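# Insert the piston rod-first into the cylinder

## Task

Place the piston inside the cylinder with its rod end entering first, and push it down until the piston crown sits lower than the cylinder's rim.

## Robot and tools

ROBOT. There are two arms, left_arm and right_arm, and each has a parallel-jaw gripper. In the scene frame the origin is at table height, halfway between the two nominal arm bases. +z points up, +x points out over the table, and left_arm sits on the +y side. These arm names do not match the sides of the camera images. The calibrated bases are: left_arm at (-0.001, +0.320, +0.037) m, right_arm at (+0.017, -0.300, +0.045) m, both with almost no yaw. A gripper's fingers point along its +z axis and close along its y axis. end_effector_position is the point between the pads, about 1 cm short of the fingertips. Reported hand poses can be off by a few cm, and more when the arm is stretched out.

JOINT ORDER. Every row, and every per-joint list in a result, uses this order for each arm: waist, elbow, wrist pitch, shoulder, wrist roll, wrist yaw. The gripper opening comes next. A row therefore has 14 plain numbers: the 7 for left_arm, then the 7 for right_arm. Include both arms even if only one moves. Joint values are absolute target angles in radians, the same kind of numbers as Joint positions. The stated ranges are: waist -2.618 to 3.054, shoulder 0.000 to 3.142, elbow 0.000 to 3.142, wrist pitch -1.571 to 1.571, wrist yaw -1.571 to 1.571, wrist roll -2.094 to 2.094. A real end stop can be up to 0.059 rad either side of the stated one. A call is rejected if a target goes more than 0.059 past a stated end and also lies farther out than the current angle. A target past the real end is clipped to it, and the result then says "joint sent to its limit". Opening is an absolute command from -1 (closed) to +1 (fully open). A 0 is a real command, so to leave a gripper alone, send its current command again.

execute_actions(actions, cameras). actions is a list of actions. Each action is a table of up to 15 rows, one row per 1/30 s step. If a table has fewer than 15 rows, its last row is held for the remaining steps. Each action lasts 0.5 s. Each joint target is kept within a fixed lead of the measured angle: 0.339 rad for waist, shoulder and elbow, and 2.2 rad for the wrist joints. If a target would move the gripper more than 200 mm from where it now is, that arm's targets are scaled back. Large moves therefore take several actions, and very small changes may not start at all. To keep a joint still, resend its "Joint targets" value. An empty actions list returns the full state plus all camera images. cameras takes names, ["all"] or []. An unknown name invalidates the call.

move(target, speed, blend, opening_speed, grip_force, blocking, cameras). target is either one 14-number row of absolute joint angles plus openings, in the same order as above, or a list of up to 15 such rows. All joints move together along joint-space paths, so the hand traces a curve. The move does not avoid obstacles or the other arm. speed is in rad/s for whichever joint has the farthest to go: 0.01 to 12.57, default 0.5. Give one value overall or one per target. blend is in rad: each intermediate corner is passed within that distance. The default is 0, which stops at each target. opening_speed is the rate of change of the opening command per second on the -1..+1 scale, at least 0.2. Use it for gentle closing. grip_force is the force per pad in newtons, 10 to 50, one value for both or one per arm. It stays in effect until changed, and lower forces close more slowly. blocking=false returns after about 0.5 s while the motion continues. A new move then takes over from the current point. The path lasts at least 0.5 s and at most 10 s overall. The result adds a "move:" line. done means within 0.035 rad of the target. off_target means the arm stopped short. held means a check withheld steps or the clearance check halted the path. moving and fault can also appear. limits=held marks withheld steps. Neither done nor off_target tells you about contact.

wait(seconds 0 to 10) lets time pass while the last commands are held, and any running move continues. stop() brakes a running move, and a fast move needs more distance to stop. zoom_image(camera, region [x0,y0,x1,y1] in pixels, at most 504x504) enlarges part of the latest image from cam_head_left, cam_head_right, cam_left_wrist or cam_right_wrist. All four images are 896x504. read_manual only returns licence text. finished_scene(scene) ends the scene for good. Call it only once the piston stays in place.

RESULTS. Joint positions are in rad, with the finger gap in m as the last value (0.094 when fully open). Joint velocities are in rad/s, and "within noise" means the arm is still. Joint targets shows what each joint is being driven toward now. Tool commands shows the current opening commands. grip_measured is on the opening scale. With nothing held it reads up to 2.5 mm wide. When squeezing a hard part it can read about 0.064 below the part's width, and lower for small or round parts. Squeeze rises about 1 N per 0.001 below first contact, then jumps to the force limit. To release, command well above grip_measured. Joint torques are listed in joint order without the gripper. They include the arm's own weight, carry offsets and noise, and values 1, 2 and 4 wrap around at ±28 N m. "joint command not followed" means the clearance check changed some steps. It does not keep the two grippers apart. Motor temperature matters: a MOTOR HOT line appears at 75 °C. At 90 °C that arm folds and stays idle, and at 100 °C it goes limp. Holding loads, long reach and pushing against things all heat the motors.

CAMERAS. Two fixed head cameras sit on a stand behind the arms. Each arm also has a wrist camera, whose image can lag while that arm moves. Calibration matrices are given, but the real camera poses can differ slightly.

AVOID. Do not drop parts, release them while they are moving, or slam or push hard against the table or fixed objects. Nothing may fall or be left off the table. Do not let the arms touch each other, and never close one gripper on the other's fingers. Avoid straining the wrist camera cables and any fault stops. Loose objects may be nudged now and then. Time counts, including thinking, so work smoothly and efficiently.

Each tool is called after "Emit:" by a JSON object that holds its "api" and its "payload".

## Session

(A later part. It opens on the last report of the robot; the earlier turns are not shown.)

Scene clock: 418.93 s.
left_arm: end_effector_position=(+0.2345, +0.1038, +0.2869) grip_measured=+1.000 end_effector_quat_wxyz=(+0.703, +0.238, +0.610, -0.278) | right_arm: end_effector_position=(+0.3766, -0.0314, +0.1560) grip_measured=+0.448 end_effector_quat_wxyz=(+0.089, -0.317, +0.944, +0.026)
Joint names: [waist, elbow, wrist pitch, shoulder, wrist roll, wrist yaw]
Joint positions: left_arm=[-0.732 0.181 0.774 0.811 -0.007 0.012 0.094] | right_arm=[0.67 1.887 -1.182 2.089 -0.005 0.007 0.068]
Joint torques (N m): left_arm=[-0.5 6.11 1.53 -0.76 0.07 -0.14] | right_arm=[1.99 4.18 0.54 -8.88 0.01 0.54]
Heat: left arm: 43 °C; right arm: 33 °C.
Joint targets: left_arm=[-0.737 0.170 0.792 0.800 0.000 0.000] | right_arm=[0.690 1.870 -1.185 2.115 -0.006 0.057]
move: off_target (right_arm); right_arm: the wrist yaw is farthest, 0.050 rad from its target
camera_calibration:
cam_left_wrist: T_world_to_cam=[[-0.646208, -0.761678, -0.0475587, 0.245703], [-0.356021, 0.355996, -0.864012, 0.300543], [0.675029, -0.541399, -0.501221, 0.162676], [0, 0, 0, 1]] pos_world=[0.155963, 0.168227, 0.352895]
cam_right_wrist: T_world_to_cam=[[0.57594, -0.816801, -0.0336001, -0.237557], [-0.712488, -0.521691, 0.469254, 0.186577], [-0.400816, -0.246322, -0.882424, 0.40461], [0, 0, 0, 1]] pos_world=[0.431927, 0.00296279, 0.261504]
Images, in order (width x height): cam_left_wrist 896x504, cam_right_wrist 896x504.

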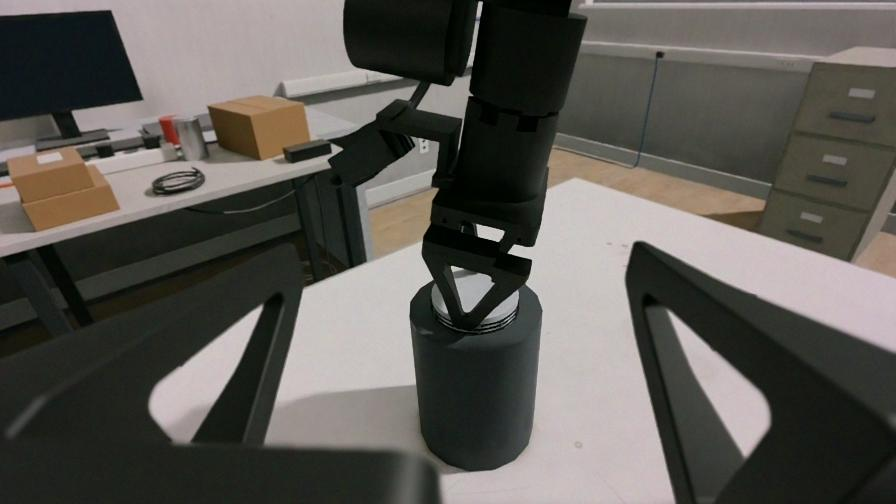

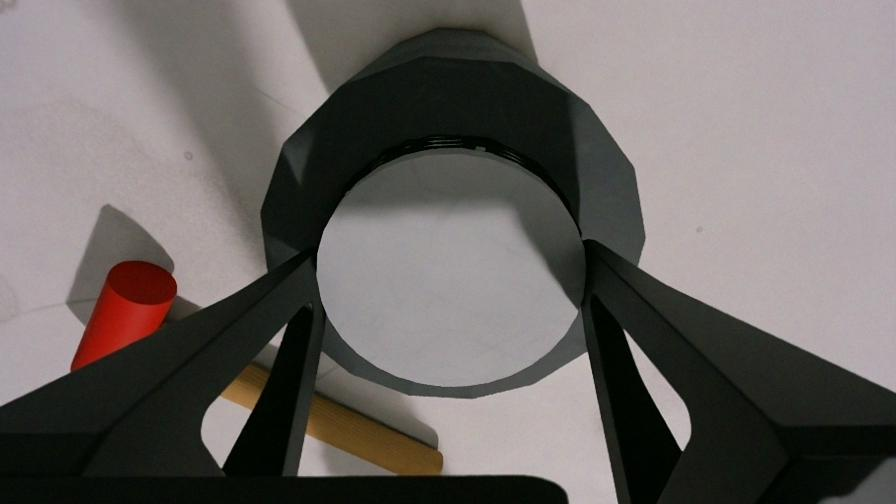

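Emit:
{"api": "execute_actions", "payload": {"actions": [], "cameras": ["all"]}}

Scene clock: 422.57 s.
left_arm: end_effector_position=(+0.2345, +0.1038, +0.2869) grip_measured=+1.000 end_effector_quat_wxyz=(+0.703, +0.238, +0.610, -0.278) | right_arm: end_effector_position=(+0.3766, -0.0314, +0.1560) grip_measured=+0.448 end_effector_quat_wxyz=(+0.089, -0.317, +0.944, +0.026)
Joint names: [waist, elbow, wrist pitch, shoulder, wrist roll, wrist yaw]
Joint positions: left_arm=[-0.732 0.181 0.774 0.811 -0.007 0.012 0.094] | right_arm=[0.67 1.887 -1.182 2.089 -0.005 0.007 0.068]
Joint velocities: within noise
Joint torques (N m): left_arm=[-0.49 6.11 1.52 -0.75 0.08 -0.15] | right_arm=[2.04 4.14 0.54 -8.9 0 0.54]
Motor temperatures (°C): left_arm=[28 30 43 27 26 27 25] | right_arm=[30 32 33 32 28 29 31]
Heat: left arm: 43 °C; right arm: 33 °C.
Joint targets: left_arm=[-0.737 0.170 0.792 0.800 0.000 0.000] | right_arm=[0.690 1.870 -1.185 2.115 -0.006 0.057]
Tool commands: left_gripper/opening=+1.0 right_gripper/opening=+0.15
camera_calibration:
cam_left_wrist: T_world_to_cam=[[-0.646208, -0.761678, -0.0475587, 0.245703], [-0.356021, 0.355996, -0.864012, 0.300543], [0.675029, -0.541399, -0.501221, 0.162676], [0, 0, 0, 1]] pos_world=[0.155963, 0.168227, 0.352895]
cam_right_wrist: T_world_to_cam=[[0.57594, -0.816801, -0.0336001, -0.237557], [-0.712488, -0.521691, 0.469254, 0.186577], [-0.400816, -0.246322, -0.882424, 0.40461], [0, 0, 0, 1]] pos_world=[0.431927, 0.00296279, 0.261504]

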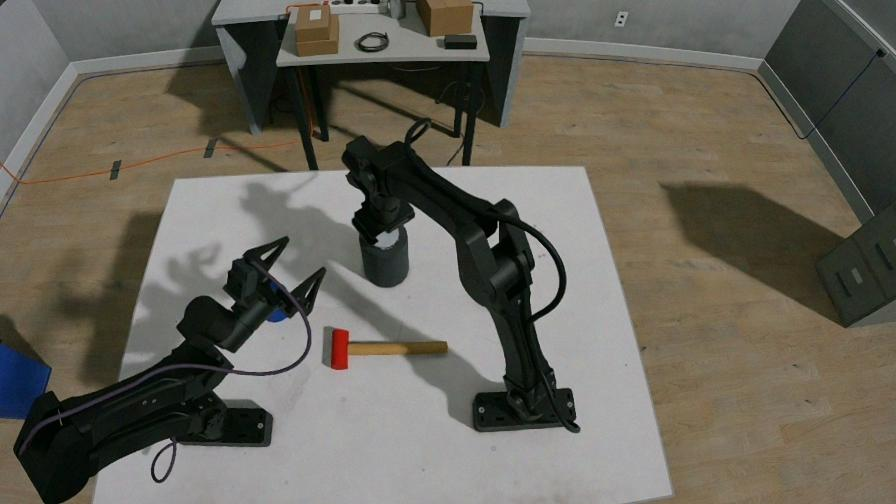

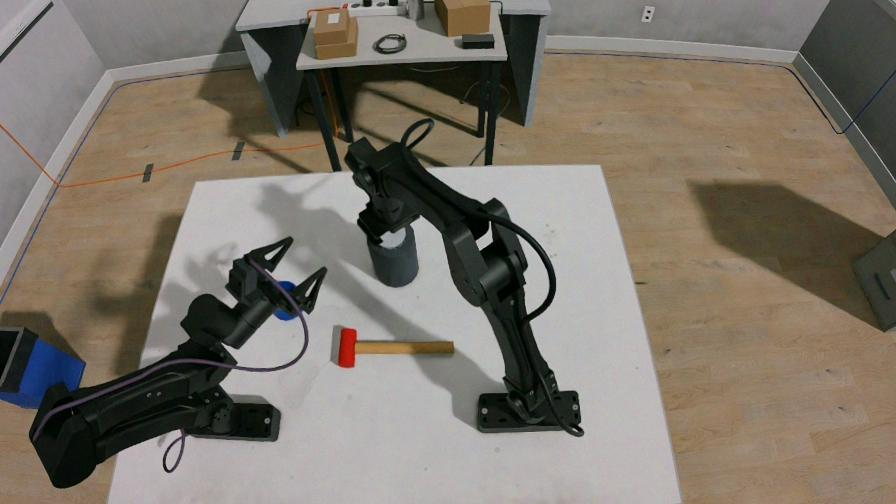

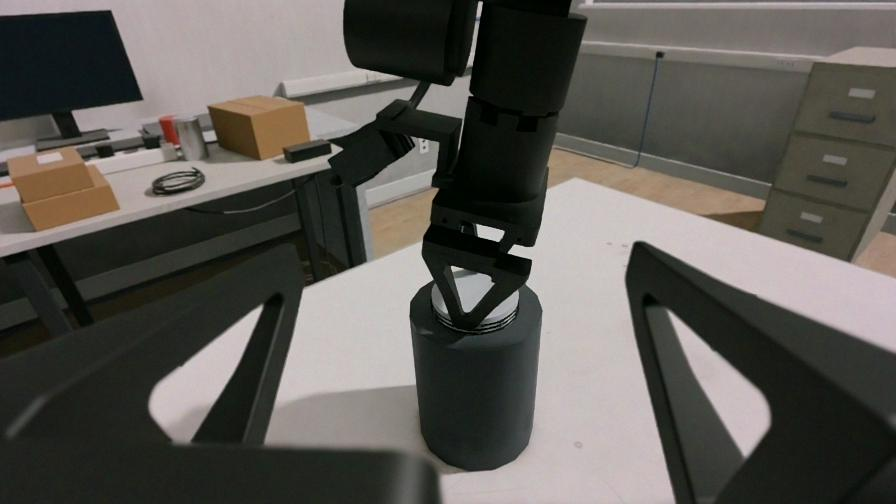

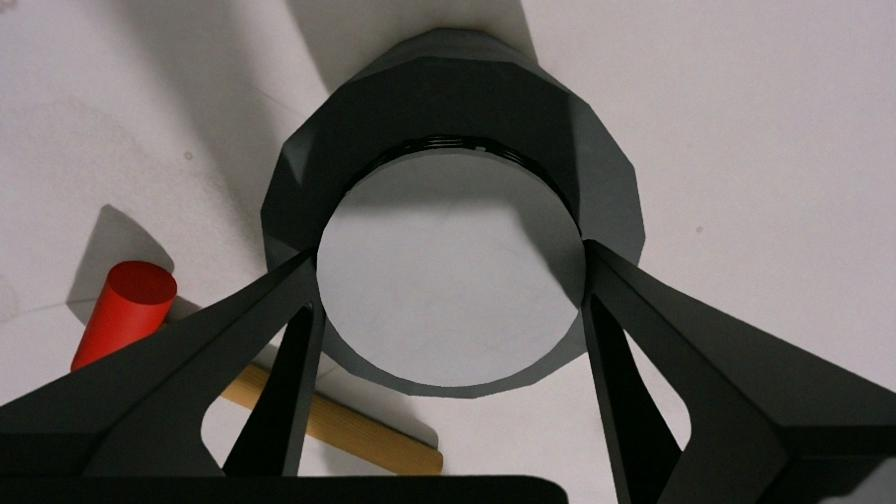

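Emit:
{"api": "zoom_image", "payload": {"camera": "cam_left_wrist", "region": [395, 240, 560, 350]}}

Emit:
{"api": "zoom_image", "payload": {"camera": "cam_right_wrist", "region": [250, 100, 650, 420]}}

Scaled by 3.055 from the camera's 896x504 image, which has a finer 1280x720 frame.

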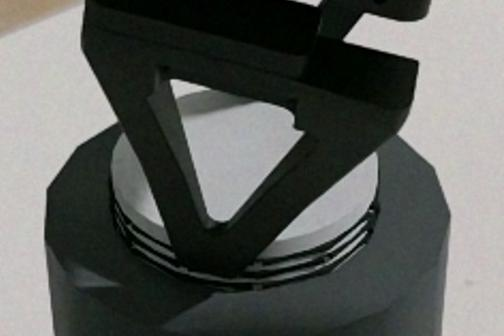

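Scaled by 1.260 from the camera's 896x504 image, which has a finer 1280x720 frame.

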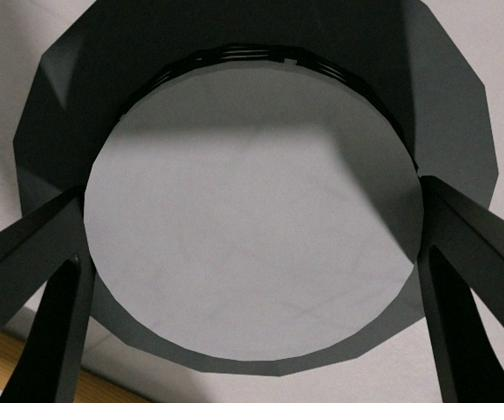

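Emit:
{"api": "zoom_image", "payload": {"camera": "cam_right_wrist", "region": [340, 115, 500, 205]}}

Emit:
{"api": "zoom_image", "payload": {"camera": "cam_right_wrist", "region": [480, 125, 640, 265]}}

Emit:
{"api": "zoom_image", "payload": {"camera": "cam_left_wrist", "region": [425, 290, 525, 345]}}

Scaled by 3.150 from the camera's 896x504 image, which has a finer 1280x720 frame.

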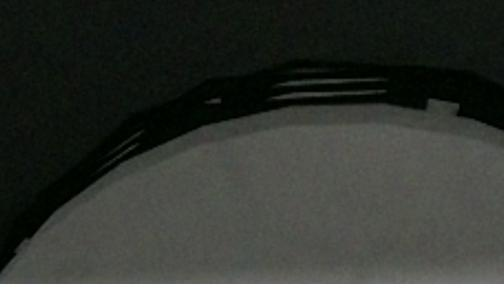

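Scaled by 3.150 from the camera's 896x504 image, which has a finer 1280x720 frame.

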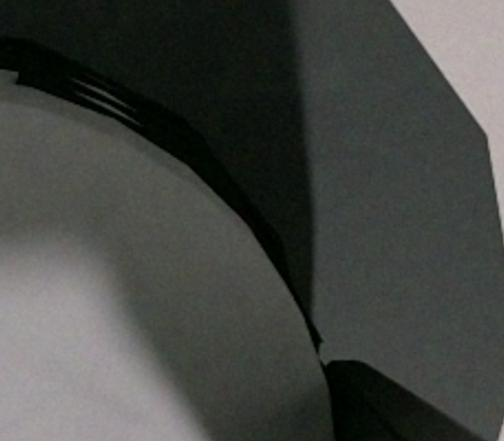

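Scaled by 5.040 from the camera's 896x504 image, which has a finer 1280x720 frame.

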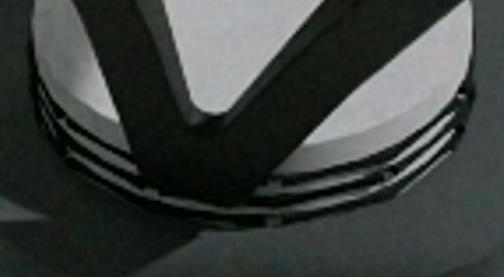

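Emit:
{"api": "move", "payload": {"target": [-0.737,0.17,0.792,0.80,0,0,1.0,0.670,1.880,-1.185,2.095,-0.006,-0.05,0.15], "speed": 0.2, "cameras": []}}

Scene clock: 439.20 s.
left_arm: end_effector_position=(+0.2345, +0.1038, +0.2869) grip_measured=+1.000 end_effector_quat_wxyz=(+0.703, +0.238, +0.610, -0.278) | right_arm: end_effector_position=(+0.3760, -0.0305, +0.1560) grip_measured=+0.448 end_effector_quat_wxyz=(+0.086, -0.315, +0.945, +0.035)
Joint names: [waist, elbow, wrist pitch, shoulder, wrist roll, wrist yaw]
Joint positions: left_arm=[-0.732 0.181 0.774 0.811 -0.007 0.012 0.094] | right_arm=[0.665 1.887 -1.182 2.089 -0.005 -0.013 0.068]
Joint torques (N m): left_arm=[-0.49 6.11 1.52 -0.77 0.08 -0.15] | right_arm=[0.47 4.96 0.51 -10.63 -0.01 -0.42]
Heat: left arm: 44 °C; right arm: 33 °C.
Joint targets: left_arm=[-0.737 0.170 0.792 0.800 0.000 0.000] | right_arm=[0.670 1.880 -1.185 2.095 -0.006 -0.050]
move: off_target (right_arm); right_arm: the wrist yaw is farthest, 0.037 rad from its target
No camera images: "cameras" was empty.

Emit:
{"api": "move", "payload": {"target": [-0.737,0.17,0.792,0.80,0,0,1.0,0.670,1.935,-1.195,2.02,-0.006,0.0,0.15], "speed": 0.2, "cameras": ["cam_left_wrist"]}}

Emit:
{"api": "zoom_image", "payload": {"camera": "cam_left_wrist", "region": [395, 240, 560, 350]}}

Scene clock: 441.20 s.
left_arm: end_effector_position=(+0.2345, +0.1038, +0.2869) grip_measured=+1.000 end_effector_quat_wxyz=(+0.703, +0.238, +0.610, -0.278) | right_arm: end_effector_position=(+0.3765, -0.0309, +0.1578) grip_measured=+0.448 end_effector_quat_wxyz=(+0.089, -0.315, +0.944, +0.034)
Joint names: [waist, elbow, wrist pitch, shoulder, wrist roll, wrist yaw]
Joint positions: left_arm=[-0.732 0.181 0.774 0.811 -0.007 0.012 0.094] | right_arm=[0.665 1.889 -1.183 2.086 -0.005 -0.01 0.068]
Joint torques (N m): left_arm=[-0.49 6.11 1.52 -0.76 0.07 -0.15] | right_arm=[0.42 9.05 0.42 -17.52 0 0.12]
Heat: left arm: 44 °C; right arm: 33 °C.
Joint targets: left_arm=[-0.737 0.170 0.792 0.800 0.000 0.000] | right_arm=[0.670 1.935 -1.195 2.020 -0.006 0.000]
move: off_target (right_arm); right_arm: the shoulder is farthest, 0.066 rad from its target
camera_calibration:
cam_left_wrist: T_world_to_cam=[[-0.646208, -0.761678, -0.0475587, 0.245703], [-0.356021, 0.355996, -0.864012, 0.300543], [0.675029, -0.541399, -0.501221, 0.162676], [0, 0, 0, 1]] pos_world=[0.155963, 0.168227, 0.352895]
Images, in order (width x height): cam_left_wrist 896x504.

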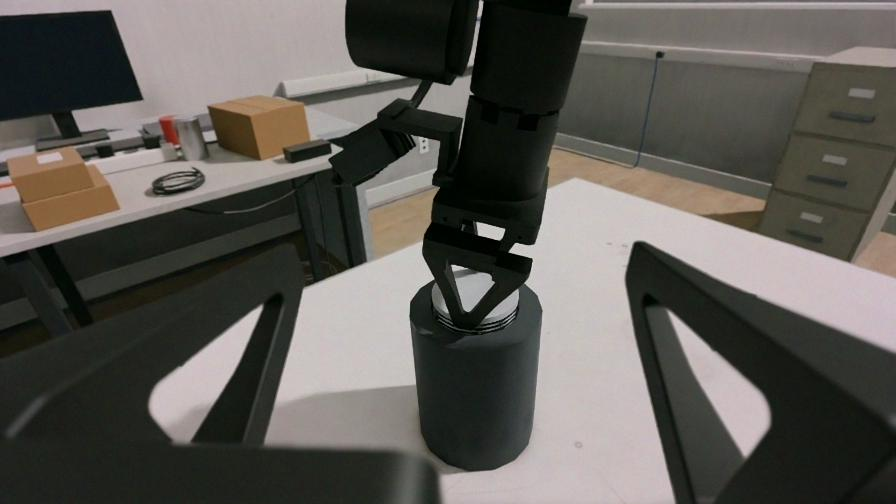

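Scaled by 3.055 from the camera's 896x504 image, which has a finer 1280x720 frame.

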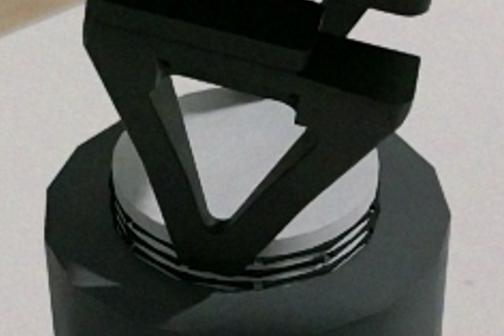

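Emit:
{"api": "move", "payload": {"target": [-0.737,0.17,0.792,0.80,0,0,1.0,0.670,1.945,-1.200,2.005,-0.006,0.0,0.15], "speed": 0.2, "cameras": ["cam_left_wrist"]}}

Emit:
{"api": "zoom_image", "payload": {"camera": "cam_left_wrist", "region": [395, 240, 560, 350]}}

Scene clock: 442.43 s.
left_arm: end_effector_position=(+0.2345, +0.1038, +0.2869) grip_measured=+1.000 end_effector_quat_wxyz=(+0.703, +0.238, +0.610, -0.278) | right_arm: end_effector_position=(+0.3763, -0.0310, +0.1657) grip_measured=+0.448 end_effector_quat_wxyz=(+0.095, -0.315, +0.944, +0.036)
Joint names: [waist, elbow, wrist pitch, shoulder, wrist roll, wrist yaw]
Joint positions: left_arm=[-0.732 0.181 0.774 0.811 -0.007 0.012 0.094] | right_arm=[0.665 1.896 -1.192 2.072 -0.005 -0.01 0.068]
Joint torques (N m): left_arm=[-0.5 6.12 1.52 -0.75 0.08 -0.15] | right_arm=[0.5 9.28 0.5 -17.54 0.01 0.12]
Heat: left arm: 44 °C; right arm: 33 °C.
Joint targets: left_arm=[-0.737 0.170 0.792 0.800 0.000 0.000] | right_arm=[0.670 1.945 -1.200 2.005 -0.006 0.000]
move: off_target (right_arm); right_arm: the shoulder is farthest, 0.067 rad from its target
camera_calibration:
cam_left_wrist: T_world_to_cam=[[-0.646208, -0.761678, -0.0475587, 0.245703], [-0.356021, 0.355996, -0.864012, 0.300543], [0.675029, -0.541399, -0.501221, 0.162676], [0, 0, 0, 1]] pos_world=[0.155963, 0.168227, 0.352895]
Images, in order (width x height): cam_left_wrist 896x504.

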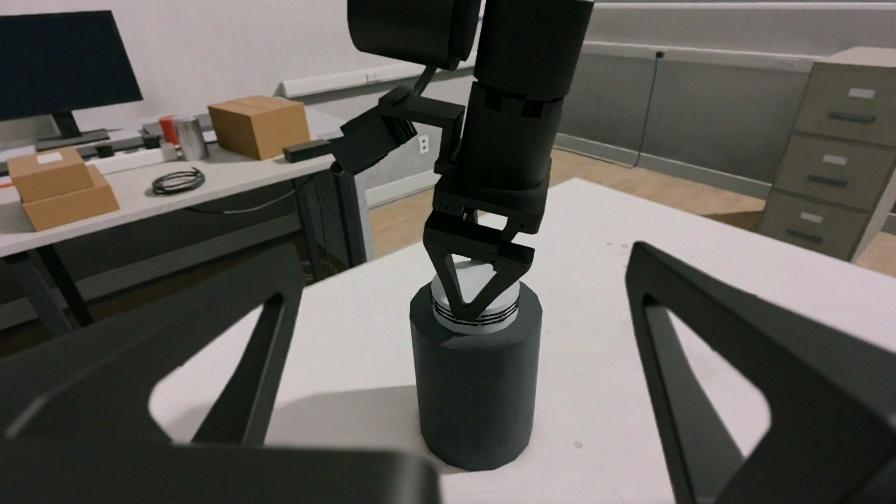

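Scaled by 3.055 from the camera's 896x504 image, which has a finer 1280x720 frame.

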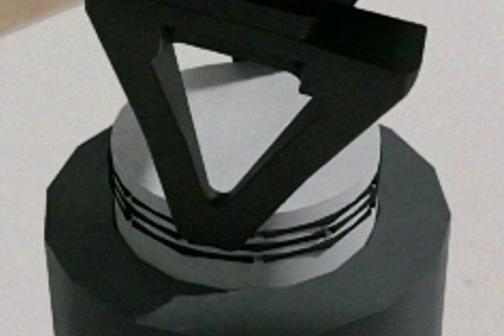

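Emit:
{"api": "move", "payload": {"target": [-0.737,0.17,0.792,0.80,0,0,1.0,0.690,1.945,-1.200,2.005,-0.006,0.0,0.15], "speed": 0.2, "cameras": []}}

Emit:
{"api": "move", "payload": {"target": [-0.737,0.17,0.792,0.80,0,0,1.0,0.650,1.945,-1.200,2.005,-0.006,0.0,0.15], "speed": 0.2, "cameras": []}}

Scene clock: 443.77 s.
left_arm: end_effector_position=(+0.2345, +0.1038, +0.2869) grip_measured=+1.000 end_effector_quat_wxyz=(+0.703, +0.238, +0.610, -0.278) | right_arm: end_effector_position=(+0.3758, -0.0304, +0.1657) grip_measured=+0.448 end_effector_quat_wxyz=(+0.096, -0.317, +0.943, +0.032)
Joint names: [waist, elbow, wrist pitch, shoulder, wrist roll, wrist yaw]
Joint positions: left_arm=[-0.732 0.181 0.774 0.811 -0.007 0.012 0.094] | right_arm=[0.67 1.896 -1.192 2.072 -0.005 -0.001 0.068]
Joint torques (N m): left_arm=[-0.5 6.11 1.53 -0.75 0.08 -0.15] | right_arm=[1.96 9.29 0.5 -17.42 0.01 0.03]
Heat: left arm: 44 °C; right arm: 33 °C.
Joint targets: left_arm=[-0.737 0.170 0.792 0.800 0.000 0.000] | right_arm=[0.690 1.945 -1.200 2.005 -0.006 0.000]
move: off_target (right_arm); right_arm: the shoulder is farthest, 0.067 rad from its target
No camera images: "cameras" was empty.

Scene clock: 444.47 s.
left_arm: end_effector_position=(+0.2345, +0.1038, +0.2869) grip_measured=+1.000 end_effector_quat_wxyz=(+0.703, +0.238, +0.610, -0.278) | right_arm: end_effector_position=(+0.3779, -0.0334, +0.1657) grip_measured=+0.448 end_effector_quat_wxyz=(+0.096, -0.312, +0.945, +0.033)
Joint names: [waist, elbow, wrist pitch, shoulder, wrist roll, wrist yaw]
Joint positions: left_arm=[-0.732 0.181 0.774 0.811 -0.007 0.012 0.094] | right_arm=[0.661 1.896 -1.192 2.072 -0.005 -0.004 0.068]
Joint torques (N m): left_arm=[-0.5 6.11 1.52 -0.76 0.08 -0.15] | right_arm=[-1.02 9.18 0.49 -17.47 0.02 0.05]
Heat: left arm: 44 °C; right arm: 33 °C.
Joint targets: left_arm=[-0.737 0.170 0.792 0.800 0.000 0.000] | right_arm=[0.650 1.945 -1.200 2.005 -0.006 0.000]
move: off_target (right_arm); right_arm: the shoulder is farthest, 0.067 rad from its target
No camera images: "cameras" was empty.

Emit:
{"api": "move", "payload": {"target": [-0.737,0.17,0.792,0.80,0,0,1.0,0.630,1.945,-1.200,2.005,-0.006,0.0,0.15], "speed": 0.2, "cameras": ["cam_left_wrist","cam_right_wrist"]}}

Emit:
{"api": "move", "payload": {"target": [-0.737,0.17,0.792,0.80,0,0,1.0,0.710,1.945,-1.200,2.005,-0.006,0.0,0.15], "speed": 0.2, "cameras": ["cam_left_wrist","cam_right_wrist"]}}

Scene clock: 445.87 s.
left_arm: end_effector_position=(+0.2345, +0.1038, +0.2869) grip_measured=+1.000 end_effector_quat_wxyz=(+0.703, +0.238, +0.610, -0.278) | right_arm: end_effector_position=(+0.3783, -0.0339, +0.1657) grip_measured=+0.448 end_effector_quat_wxyz=(+0.094, -0.310, +0.945, +0.039)
Joint names: [waist, elbow, wrist pitch, shoulder, wrist roll, wrist yaw]
Joint positions: left_arm=[-0.732 0.181 0.774 0.811 -0.007 0.012 0.094] | right_arm=[0.654 1.896 -1.192 2.072 -0.005 -0.017 0.068]
Joint torques (N m): left_arm=[-0.5 6.12 1.52 -0.76 0.08 -0.15] | right_arm=[-2.39 9.18 0.47 -17.46 0.03 0.17]
Heat: left arm: 44 °C; right arm: 34 °C.
Joint targets: left_arm=[-0.737 0.170 0.792 0.800 0.000 0.000] | right_arm=[0.630 1.945 -1.200 2.005 -0.006 0.000]
move: off_target (right_arm); right_arm: the shoulder is farthest, 0.067 rad from its target
camera_calibration:
cam_left_wrist: T_world_to_cam=[[-0.646208, -0.761678, -0.0475587, 0.245703], [-0.356021, 0.355996, -0.864012, 0.300543], [0.675029, -0.541399, -0.501221, 0.162676], [0, 0, 0, 1]] pos_world=[0.155963, 0.168227, 0.352895]
cam_right_wrist: T_world_to_cam=[[0.566509, -0.822095, -0.0568104, -0.233007], [-0.718512, -0.526532, 0.454428, 0.186497], [-0.403495, -0.216618, -0.88897, 0.41642], [0, 0, 0, 1]] pos_world=[0.434025, -0.00315355, 0.272198]
Images, in order (width x height): cam_left_wrist 896x504, cam_right_wrist 896x504.

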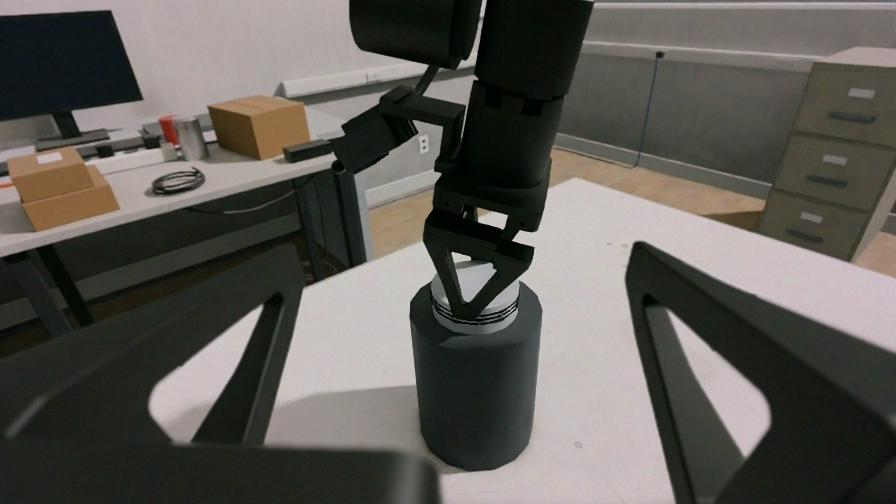

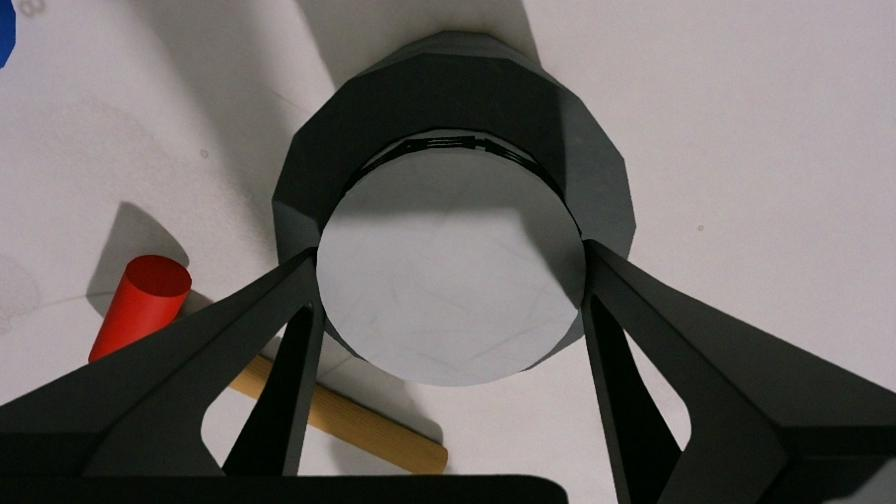

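Scene clock: 446.57 s.
left_arm: end_effector_position=(+0.2345, +0.1038, +0.2869) grip_measured=+1.000 end_effector_quat_wxyz=(+0.703, +0.238, +0.610, -0.278) | right_arm: end_effector_position=(+0.3756, -0.0301, +0.1659) grip_measured=+0.448 end_effector_quat_wxyz=(+0.097, -0.318, +0.943, +0.031)
Joint names: [waist, elbow, wrist pitch, shoulder, wrist roll, wrist yaw]
Joint positions: left_arm=[-0.732 0.181 0.774 0.811 -0.007 0.012 0.094] | right_arm=[0.673 1.896 -1.192 2.072 -0.005 0.003 0.068]
Joint velocities: left_arm=[0.017 -0.007 -0.081 -0.046 0.007 -0.037 0] | right_arm=[within noise]
Joint torques (N m): left_arm=[-0.5 6.11 1.52 -0.76 0.08 -0.15] | right_arm=[3.71 9.28 0.48 -17.42 0 -0.04]
Heat: left arm: 44 °C; right arm: 34 °C.
Joint targets: left_arm=[-0.737 0.170 0.792 0.800 0.000 0.000] | right_arm=[0.710 1.945 -1.200 2.005 -0.006 0.000]
move: off_target (right_arm); right_arm: the shoulder is farthest, 0.067 rad from its target
camera_calibration:
cam_left_wrist: T_world_to_cam=[[-0.646208, -0.761678, -0.0475587, 0.245703], [-0.356021, 0.355996, -0.864012, 0.300543], [0.675029, -0.541399, -0.501221, 0.162676], [0, 0, 0, 1]] pos_world=[0.155963, 0.168227, 0.352895]
cam_right_wrist: T_world_to_cam=[[0.578867, -0.814545, -0.0378147, -0.235844], [-0.716289, -0.530106, 0.453781, 0.185576], [-0.389671, -0.235592, -0.890311, 0.410714], [0, 0, 0, 1]] pos_world=[0.429492, 0.00303044, 0.272534]
Images, in order (width x height): cam_left_wrist 896x504, cam_right_wrist 896x504.

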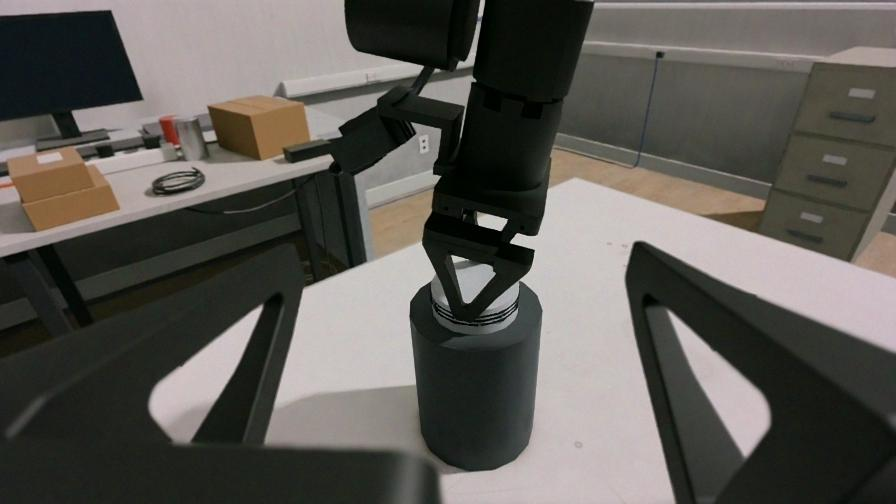

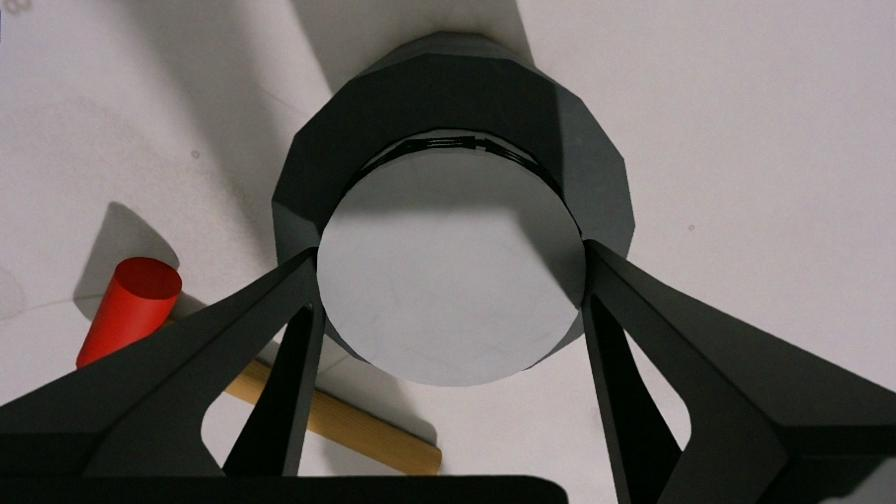

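Emit:
{"api": "zoom_image", "payload": {"camera": "cam_right_wrist", "region": [300, 110, 600, 290]}}

Emit:
{"api": "zoom_image", "payload": {"camera": "cam_left_wrist", "region": [395, 240, 560, 350]}}

Scaled by 1.680 from the camera's 896x504 image, which has a finer 1280x720 frame.

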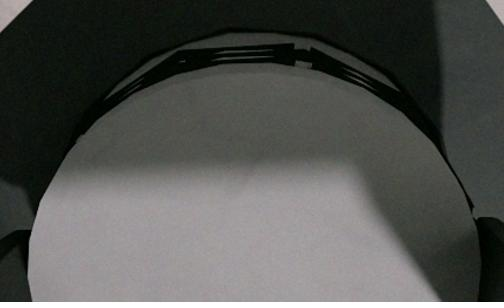

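Scaled by 3.055 from the camera's 896x504 image, which has a finer 1280x720 frame.

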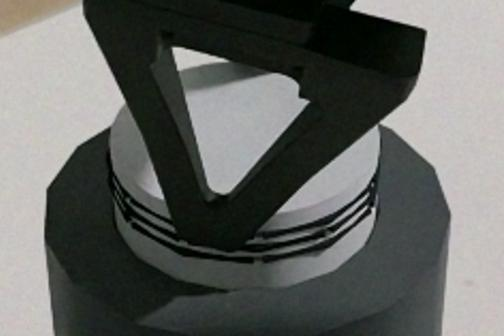

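Emit:
{"api": "move", "payload": {"target": [-0.737,0.17,0.792,0.80,0,0,1.0,0.700,1.945,-1.200,2.005,-0.006,0.10,0.15], "speed": 0.2, "cameras": ["cam_right_wrist"]}}

Emit:
{"api": "zoom_image", "payload": {"camera": "cam_right_wrist", "region": [300, 110, 600, 290]}}

Emit:
{"api": "move", "payload": {"target": [-0.737,0.17,0.792,0.80,0,0,1.0,0.635,1.945,-1.200,2.005,-0.006,-0.10,0.15], "speed": 0.2, "cameras": ["cam_right_wrist"]}}

Emit:
{"api": "zoom_image", "payload": {"camera": "cam_right_wrist", "region": [300, 110, 600, 290]}}

Scene clock: 452.33 s.
left_arm: end_effector_position=(+0.2345, +0.1038, +0.2869) grip_measured=+1.000 end_effector_quat_wxyz=(+0.703, +0.238, +0.610, -0.278) | right_arm: end_effector_position=(+0.3766, -0.0314, +0.1667) grip_measured=+0.448 end_effector_quat_wxyz=(+0.103, -0.319, +0.942, +0.014)
Joint names: [waist, elbow, wrist pitch, shoulder, wrist roll, wrist yaw]
Joint positions: left_arm=[-0.732 0.181 0.774 0.811 -0.007 0.012 0.094] | right_arm=[0.684 1.896 -1.192 2.07 -0.002 0.041 0.068]
Joint torques (N m): left_arm=[-0.5 6.11 1.52 -0.76 0.07 -0.15] | right_arm=[1.66 9.22 0.49 -17.25 -0.02 0.65]
Heat: left arm: 44 °C; right arm: 35 °C.
Joint targets: left_arm=[-0.737 0.170 0.792 0.800 0.000 0.000] | right_arm=[0.700 1.945 -1.200 2.005 -0.006 0.100]
move: off_target (right_arm); right_arm: the shoulder is farthest, 0.065 rad from its target
camera_calibration:
cam_right_wrist: T_world_to_cam=[[0.579383, -0.815054, -0.00167487, -0.243767], [-0.726786, -0.517565, 0.451563, 0.189921], [-0.368915, -0.260411, -0.892238, 0.403221], [0, 0, 0, 1]] pos_world=[0.428021, 0.00461592, 0.273599]
Images, in order (width x height): cam_right_wrist 896x504.

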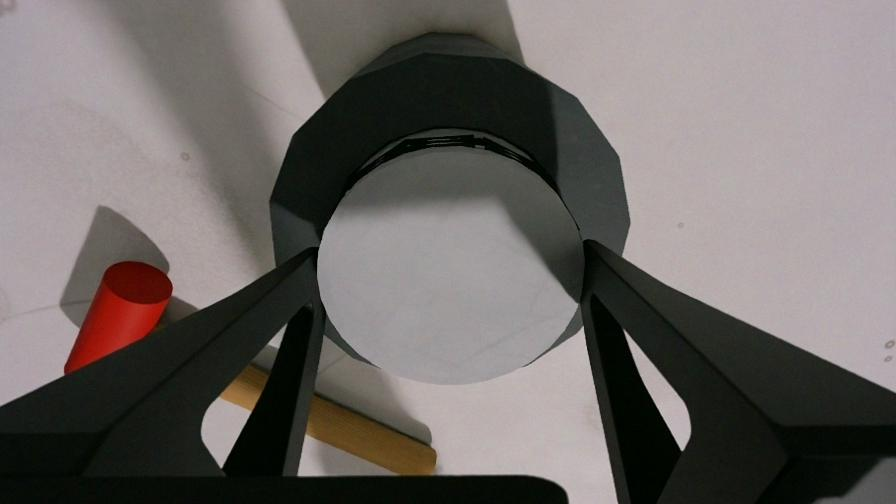

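Scaled by 1.680 from the camera's 896x504 image, which has a finer 1280x720 frame.

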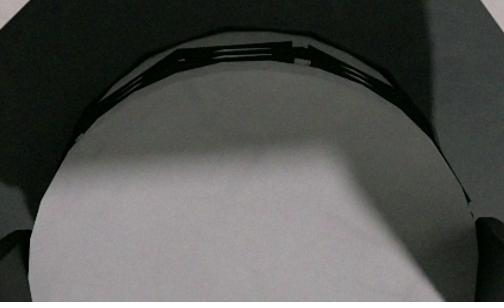

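Scene clock: 453.73 s.
left_arm: end_effector_position=(+0.2345, +0.1038, +0.2869) grip_measured=+1.000 end_effector_quat_wxyz=(+0.703, +0.238, +0.610, -0.278) | right_arm: end_effector_position=(+0.3775, -0.0327, +0.1681) grip_measured=+0.445 end_effector_quat_wxyz=(+0.092, -0.312, +0.944, +0.051)
Joint names: [waist, elbow, wrist pitch, shoulder, wrist roll, wrist yaw]
Joint positions: left_arm=[-0.732 0.181 0.774 0.811 -0.007 0.012 0.094] | right_arm=[0.647 1.899 -1.195 2.069 -0.015 -0.042 0.068]
Joint torques (N m): left_arm=[-0.51 6.11 1.52 -0.76 0.08 -0.15] | right_arm=[-1.17 9.09 0.52 -17.07 0.1 -0.64]
Heat: left arm: 44 °C; right arm: 35 °C.
Joint targets: left_arm=[-0.737 0.170 0.792 0.800 0.000 0.000] | right_arm=[0.635 1.945 -1.200 2.005 -0.006 -0.100]
move: off_target (right_arm); right_arm: the shoulder is farthest, 0.064 rad from its target
camera_calibration:
cam_right_wrist: T_world_to_cam=[[0.572048, -0.816348, -0.079601, -0.229536], [-0.709953, -0.541409, 0.450381, 0.182401], [-0.410765, -0.201127, -0.889281, 0.421786], [0, 0, 0, 1]] pos_world=[0.434056, -0.00379506, 0.274665]
Images, in order (width x height): cam_right_wrist 896x504.

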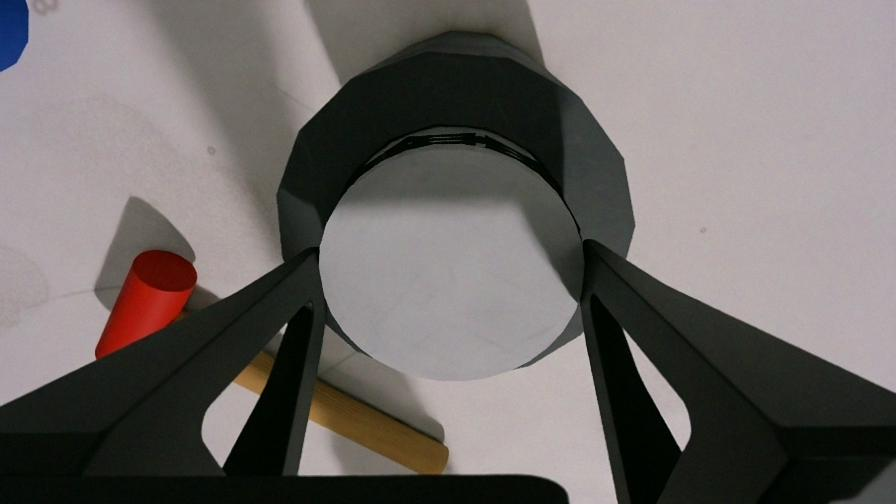

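Scaled by 1.680 from the camera's 896x504 image, which has a finer 1280x720 frame.

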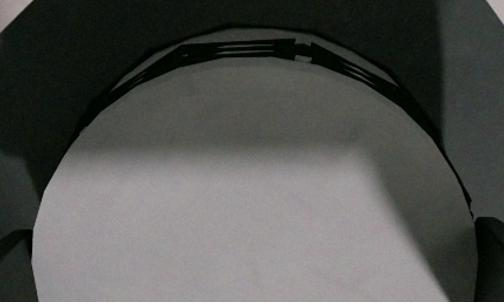

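Emit:
{"api": "execute_actions", "payload": {"actions": [[[-0.737,0.17,0.792,0.80,0,0,1.0,0.667,1.945,-1.200,2.005,-0.006,0.0,0.15]]], "cameras": ["cam_left_wrist","cam_right_wrist"]}}

Emit:
{"api": "zoom_image", "payload": {"camera": "cam_left_wrist", "region": [425, 275, 475, 335]}}

Emit:
{"api": "zoom_image", "payload": {"camera": "cam_left_wrist", "region": [480, 275, 530, 335]}}

Scene clock: 459.20 s.
left_arm: end_effector_position=(+0.2345, +0.1038, +0.2869) grip_measured=+1.000 end_effector_quat_wxyz=(+0.703, +0.238, +0.610, -0.278) | right_arm: end_effector_position=(+0.3771, -0.0324, +0.1680) grip_measured=+0.445 end_effector_quat_wxyz=(+0.096, -0.316, +0.943, +0.037)
Joint names: [waist, elbow, wrist pitch, shoulder, wrist roll, wrist yaw]
Joint positions: left_arm=[-0.732 0.181 0.774 0.811 -0.007 0.012 0.094] | right_arm=[0.66 1.899 -1.195 2.069 -0.014 -0.012 0.068]
Joint torques (N m): left_arm=[-0.5 6.11 1.52 -0.77 0.08 -0.15] | right_arm=[0.66 9.02 0.52 -17.09 0.07 0.12]
Heat: left arm: 44 °C; right arm: 35 °C.
Joint targets: left_arm=[-0.737 0.170 0.792 0.800 0.000 0.000] | right_arm=[0.667 1.945 -1.200 2.005 -0.006 0.000]
camera_calibration:
cam_left_wrist: T_world_to_cam=[[-0.646208, -0.761678, -0.0475587, 0.245703], [-0.356021, 0.355996, -0.864012, 0.300543], [0.675029, -0.541399, -0.501221, 0.162676], [0, 0, 0, 1]] pos_world=[0.155963, 0.168227, 0.352895]
cam_right_wrist: T_world_to_cam=[[0.577861, -0.814535, -0.0510845, -0.23593], [-0.714212, -0.534993, 0.451313, 0.184023], [-0.39494, -0.224311, -0.890902, 0.415108], [0, 0, 0, 1]] pos_world=[0.431709, -0.000609144, 0.274716]
Images, in order (width x height): cam_left_wrist 896x504, cam_right_wrist 896x504.

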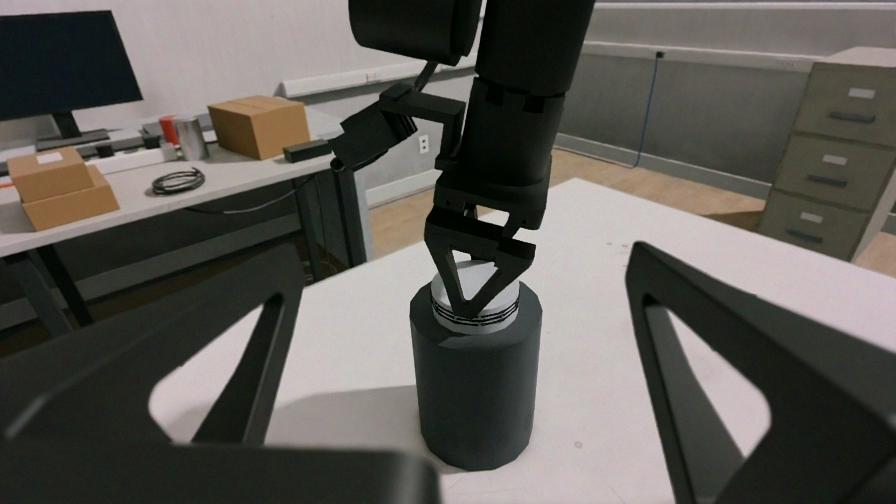

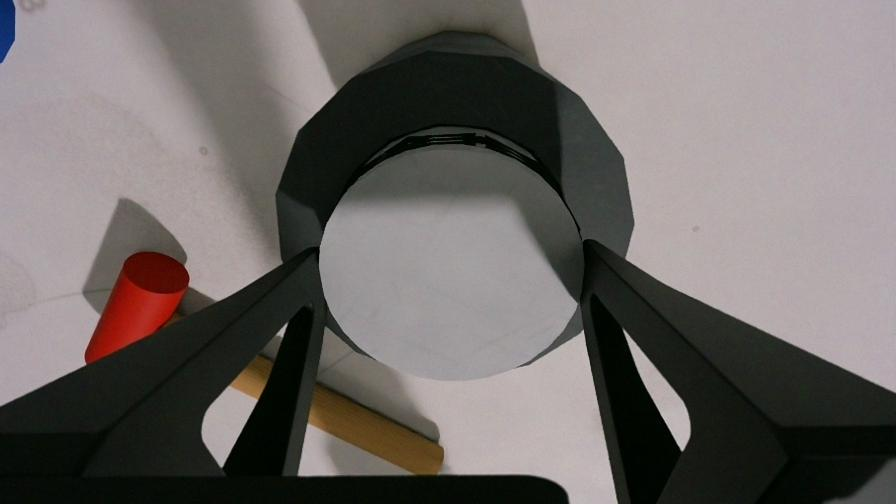

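Scaled by 8.400 from the camera's 896x504 image, which has a finer 1280x720 frame.

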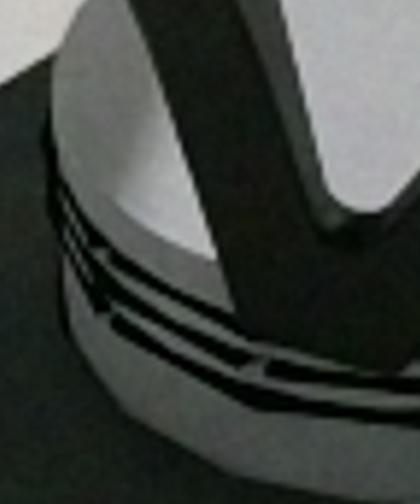

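Scaled by 8.400 from the camera's 896x504 image, which has a finer 1280x720 frame.

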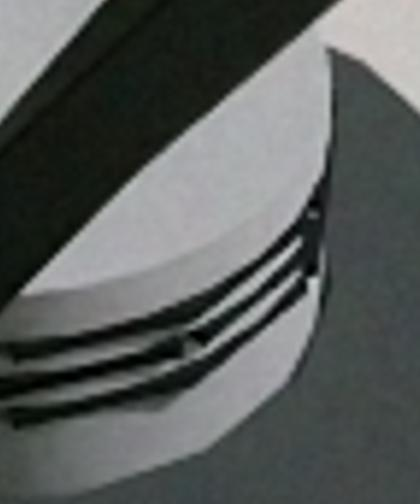

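Emit:
{"api": "move", "payload": {"target": [-0.737,0.17,0.792,0.80,0,0,1.0,0.690,1.945,-1.200,2.005,-0.006,0.057,0.15], "speed": 0.2, "cameras": []}}

Emit:
{"api": "move", "payload": {"target": [-0.737,0.17,0.792,0.80,0,0,1.0,0.670,1.945,-1.200,2.005,-0.006,-0.05,0.15], "speed": 0.2, "cameras": []}}

Scene clock: 477.97 s.
left_arm: end_effector_position=(+0.2345, +0.1038, +0.2869) grip_measured=+1.000 end_effector_quat_wxyz=(+0.703, +0.238, +0.610, -0.278) | right_arm: end_effector_position=(+0.3764, -0.0314, +0.1681) grip_measured=+0.445 end_effector_quat_wxyz=(+0.099, -0.319, +0.942, +0.028)
Joint names: [waist, elbow, wrist pitch, shoulder, wrist roll, wrist yaw]
Joint positions: left_arm=[-0.732 0.181 0.774 0.811 -0.007 0.012 0.094] | right_arm=[0.671 1.899 -1.195 2.069 -0.011 0.009 0.068]
Joint torques (N m): left_arm=[-0.5 6.11 1.52 -0.76 0.08 -0.15] | right_arm=[1.72 9.05 0.53 -17.05 0.04 0.52]
Heat: left arm: 44 °C; right arm: 34 °C.
Joint targets: left_arm=[-0.737 0.170 0.792 0.800 0.000 0.000] | right_arm=[0.690 1.945 -1.200 2.005 -0.006 0.057]
move: off_target (right_arm); right_arm: the shoulder is farthest, 0.064 rad from its target
No camera images: "cameras" was empty.

Scene clock: 478.80 s.
left_arm: end_effector_position=(+0.2345, +0.1038, +0.2869) grip_measured=+1.000 end_effector_quat_wxyz=(+0.703, +0.238, +0.610, -0.278) | right_arm: end_effector_position=(+0.3757, -0.0305, +0.1681) grip_measured=+0.445 end_effector_quat_wxyz=(+0.097, -0.318, +0.943, +0.036)
Joint names: [waist, elbow, wrist pitch, shoulder, wrist roll, wrist yaw]
Joint positions: left_arm=[-0.732 0.181 0.774 0.811 -0.007 0.012 0.094] | right_arm=[0.667 1.899 -1.195 2.069 -0.01 -0.008 0.068]
Joint torques (N m): left_arm=[-0.51 6.11 1.52 -0.76 0.07 -0.15] | right_arm=[0.29 9.03 0.55 -16.96 0.07 -0.48]
Heat: left arm: 44 °C; right arm: 34 °C.
Joint targets: left_arm=[-0.737 0.170 0.792 0.800 0.000 0.000] | right_arm=[0.670 1.945 -1.200 2.005 -0.006 -0.050]
move: off_target (right_arm); right_arm: the shoulder is farthest, 0.064 rad from its target
No camera images: "cameras" was empty.


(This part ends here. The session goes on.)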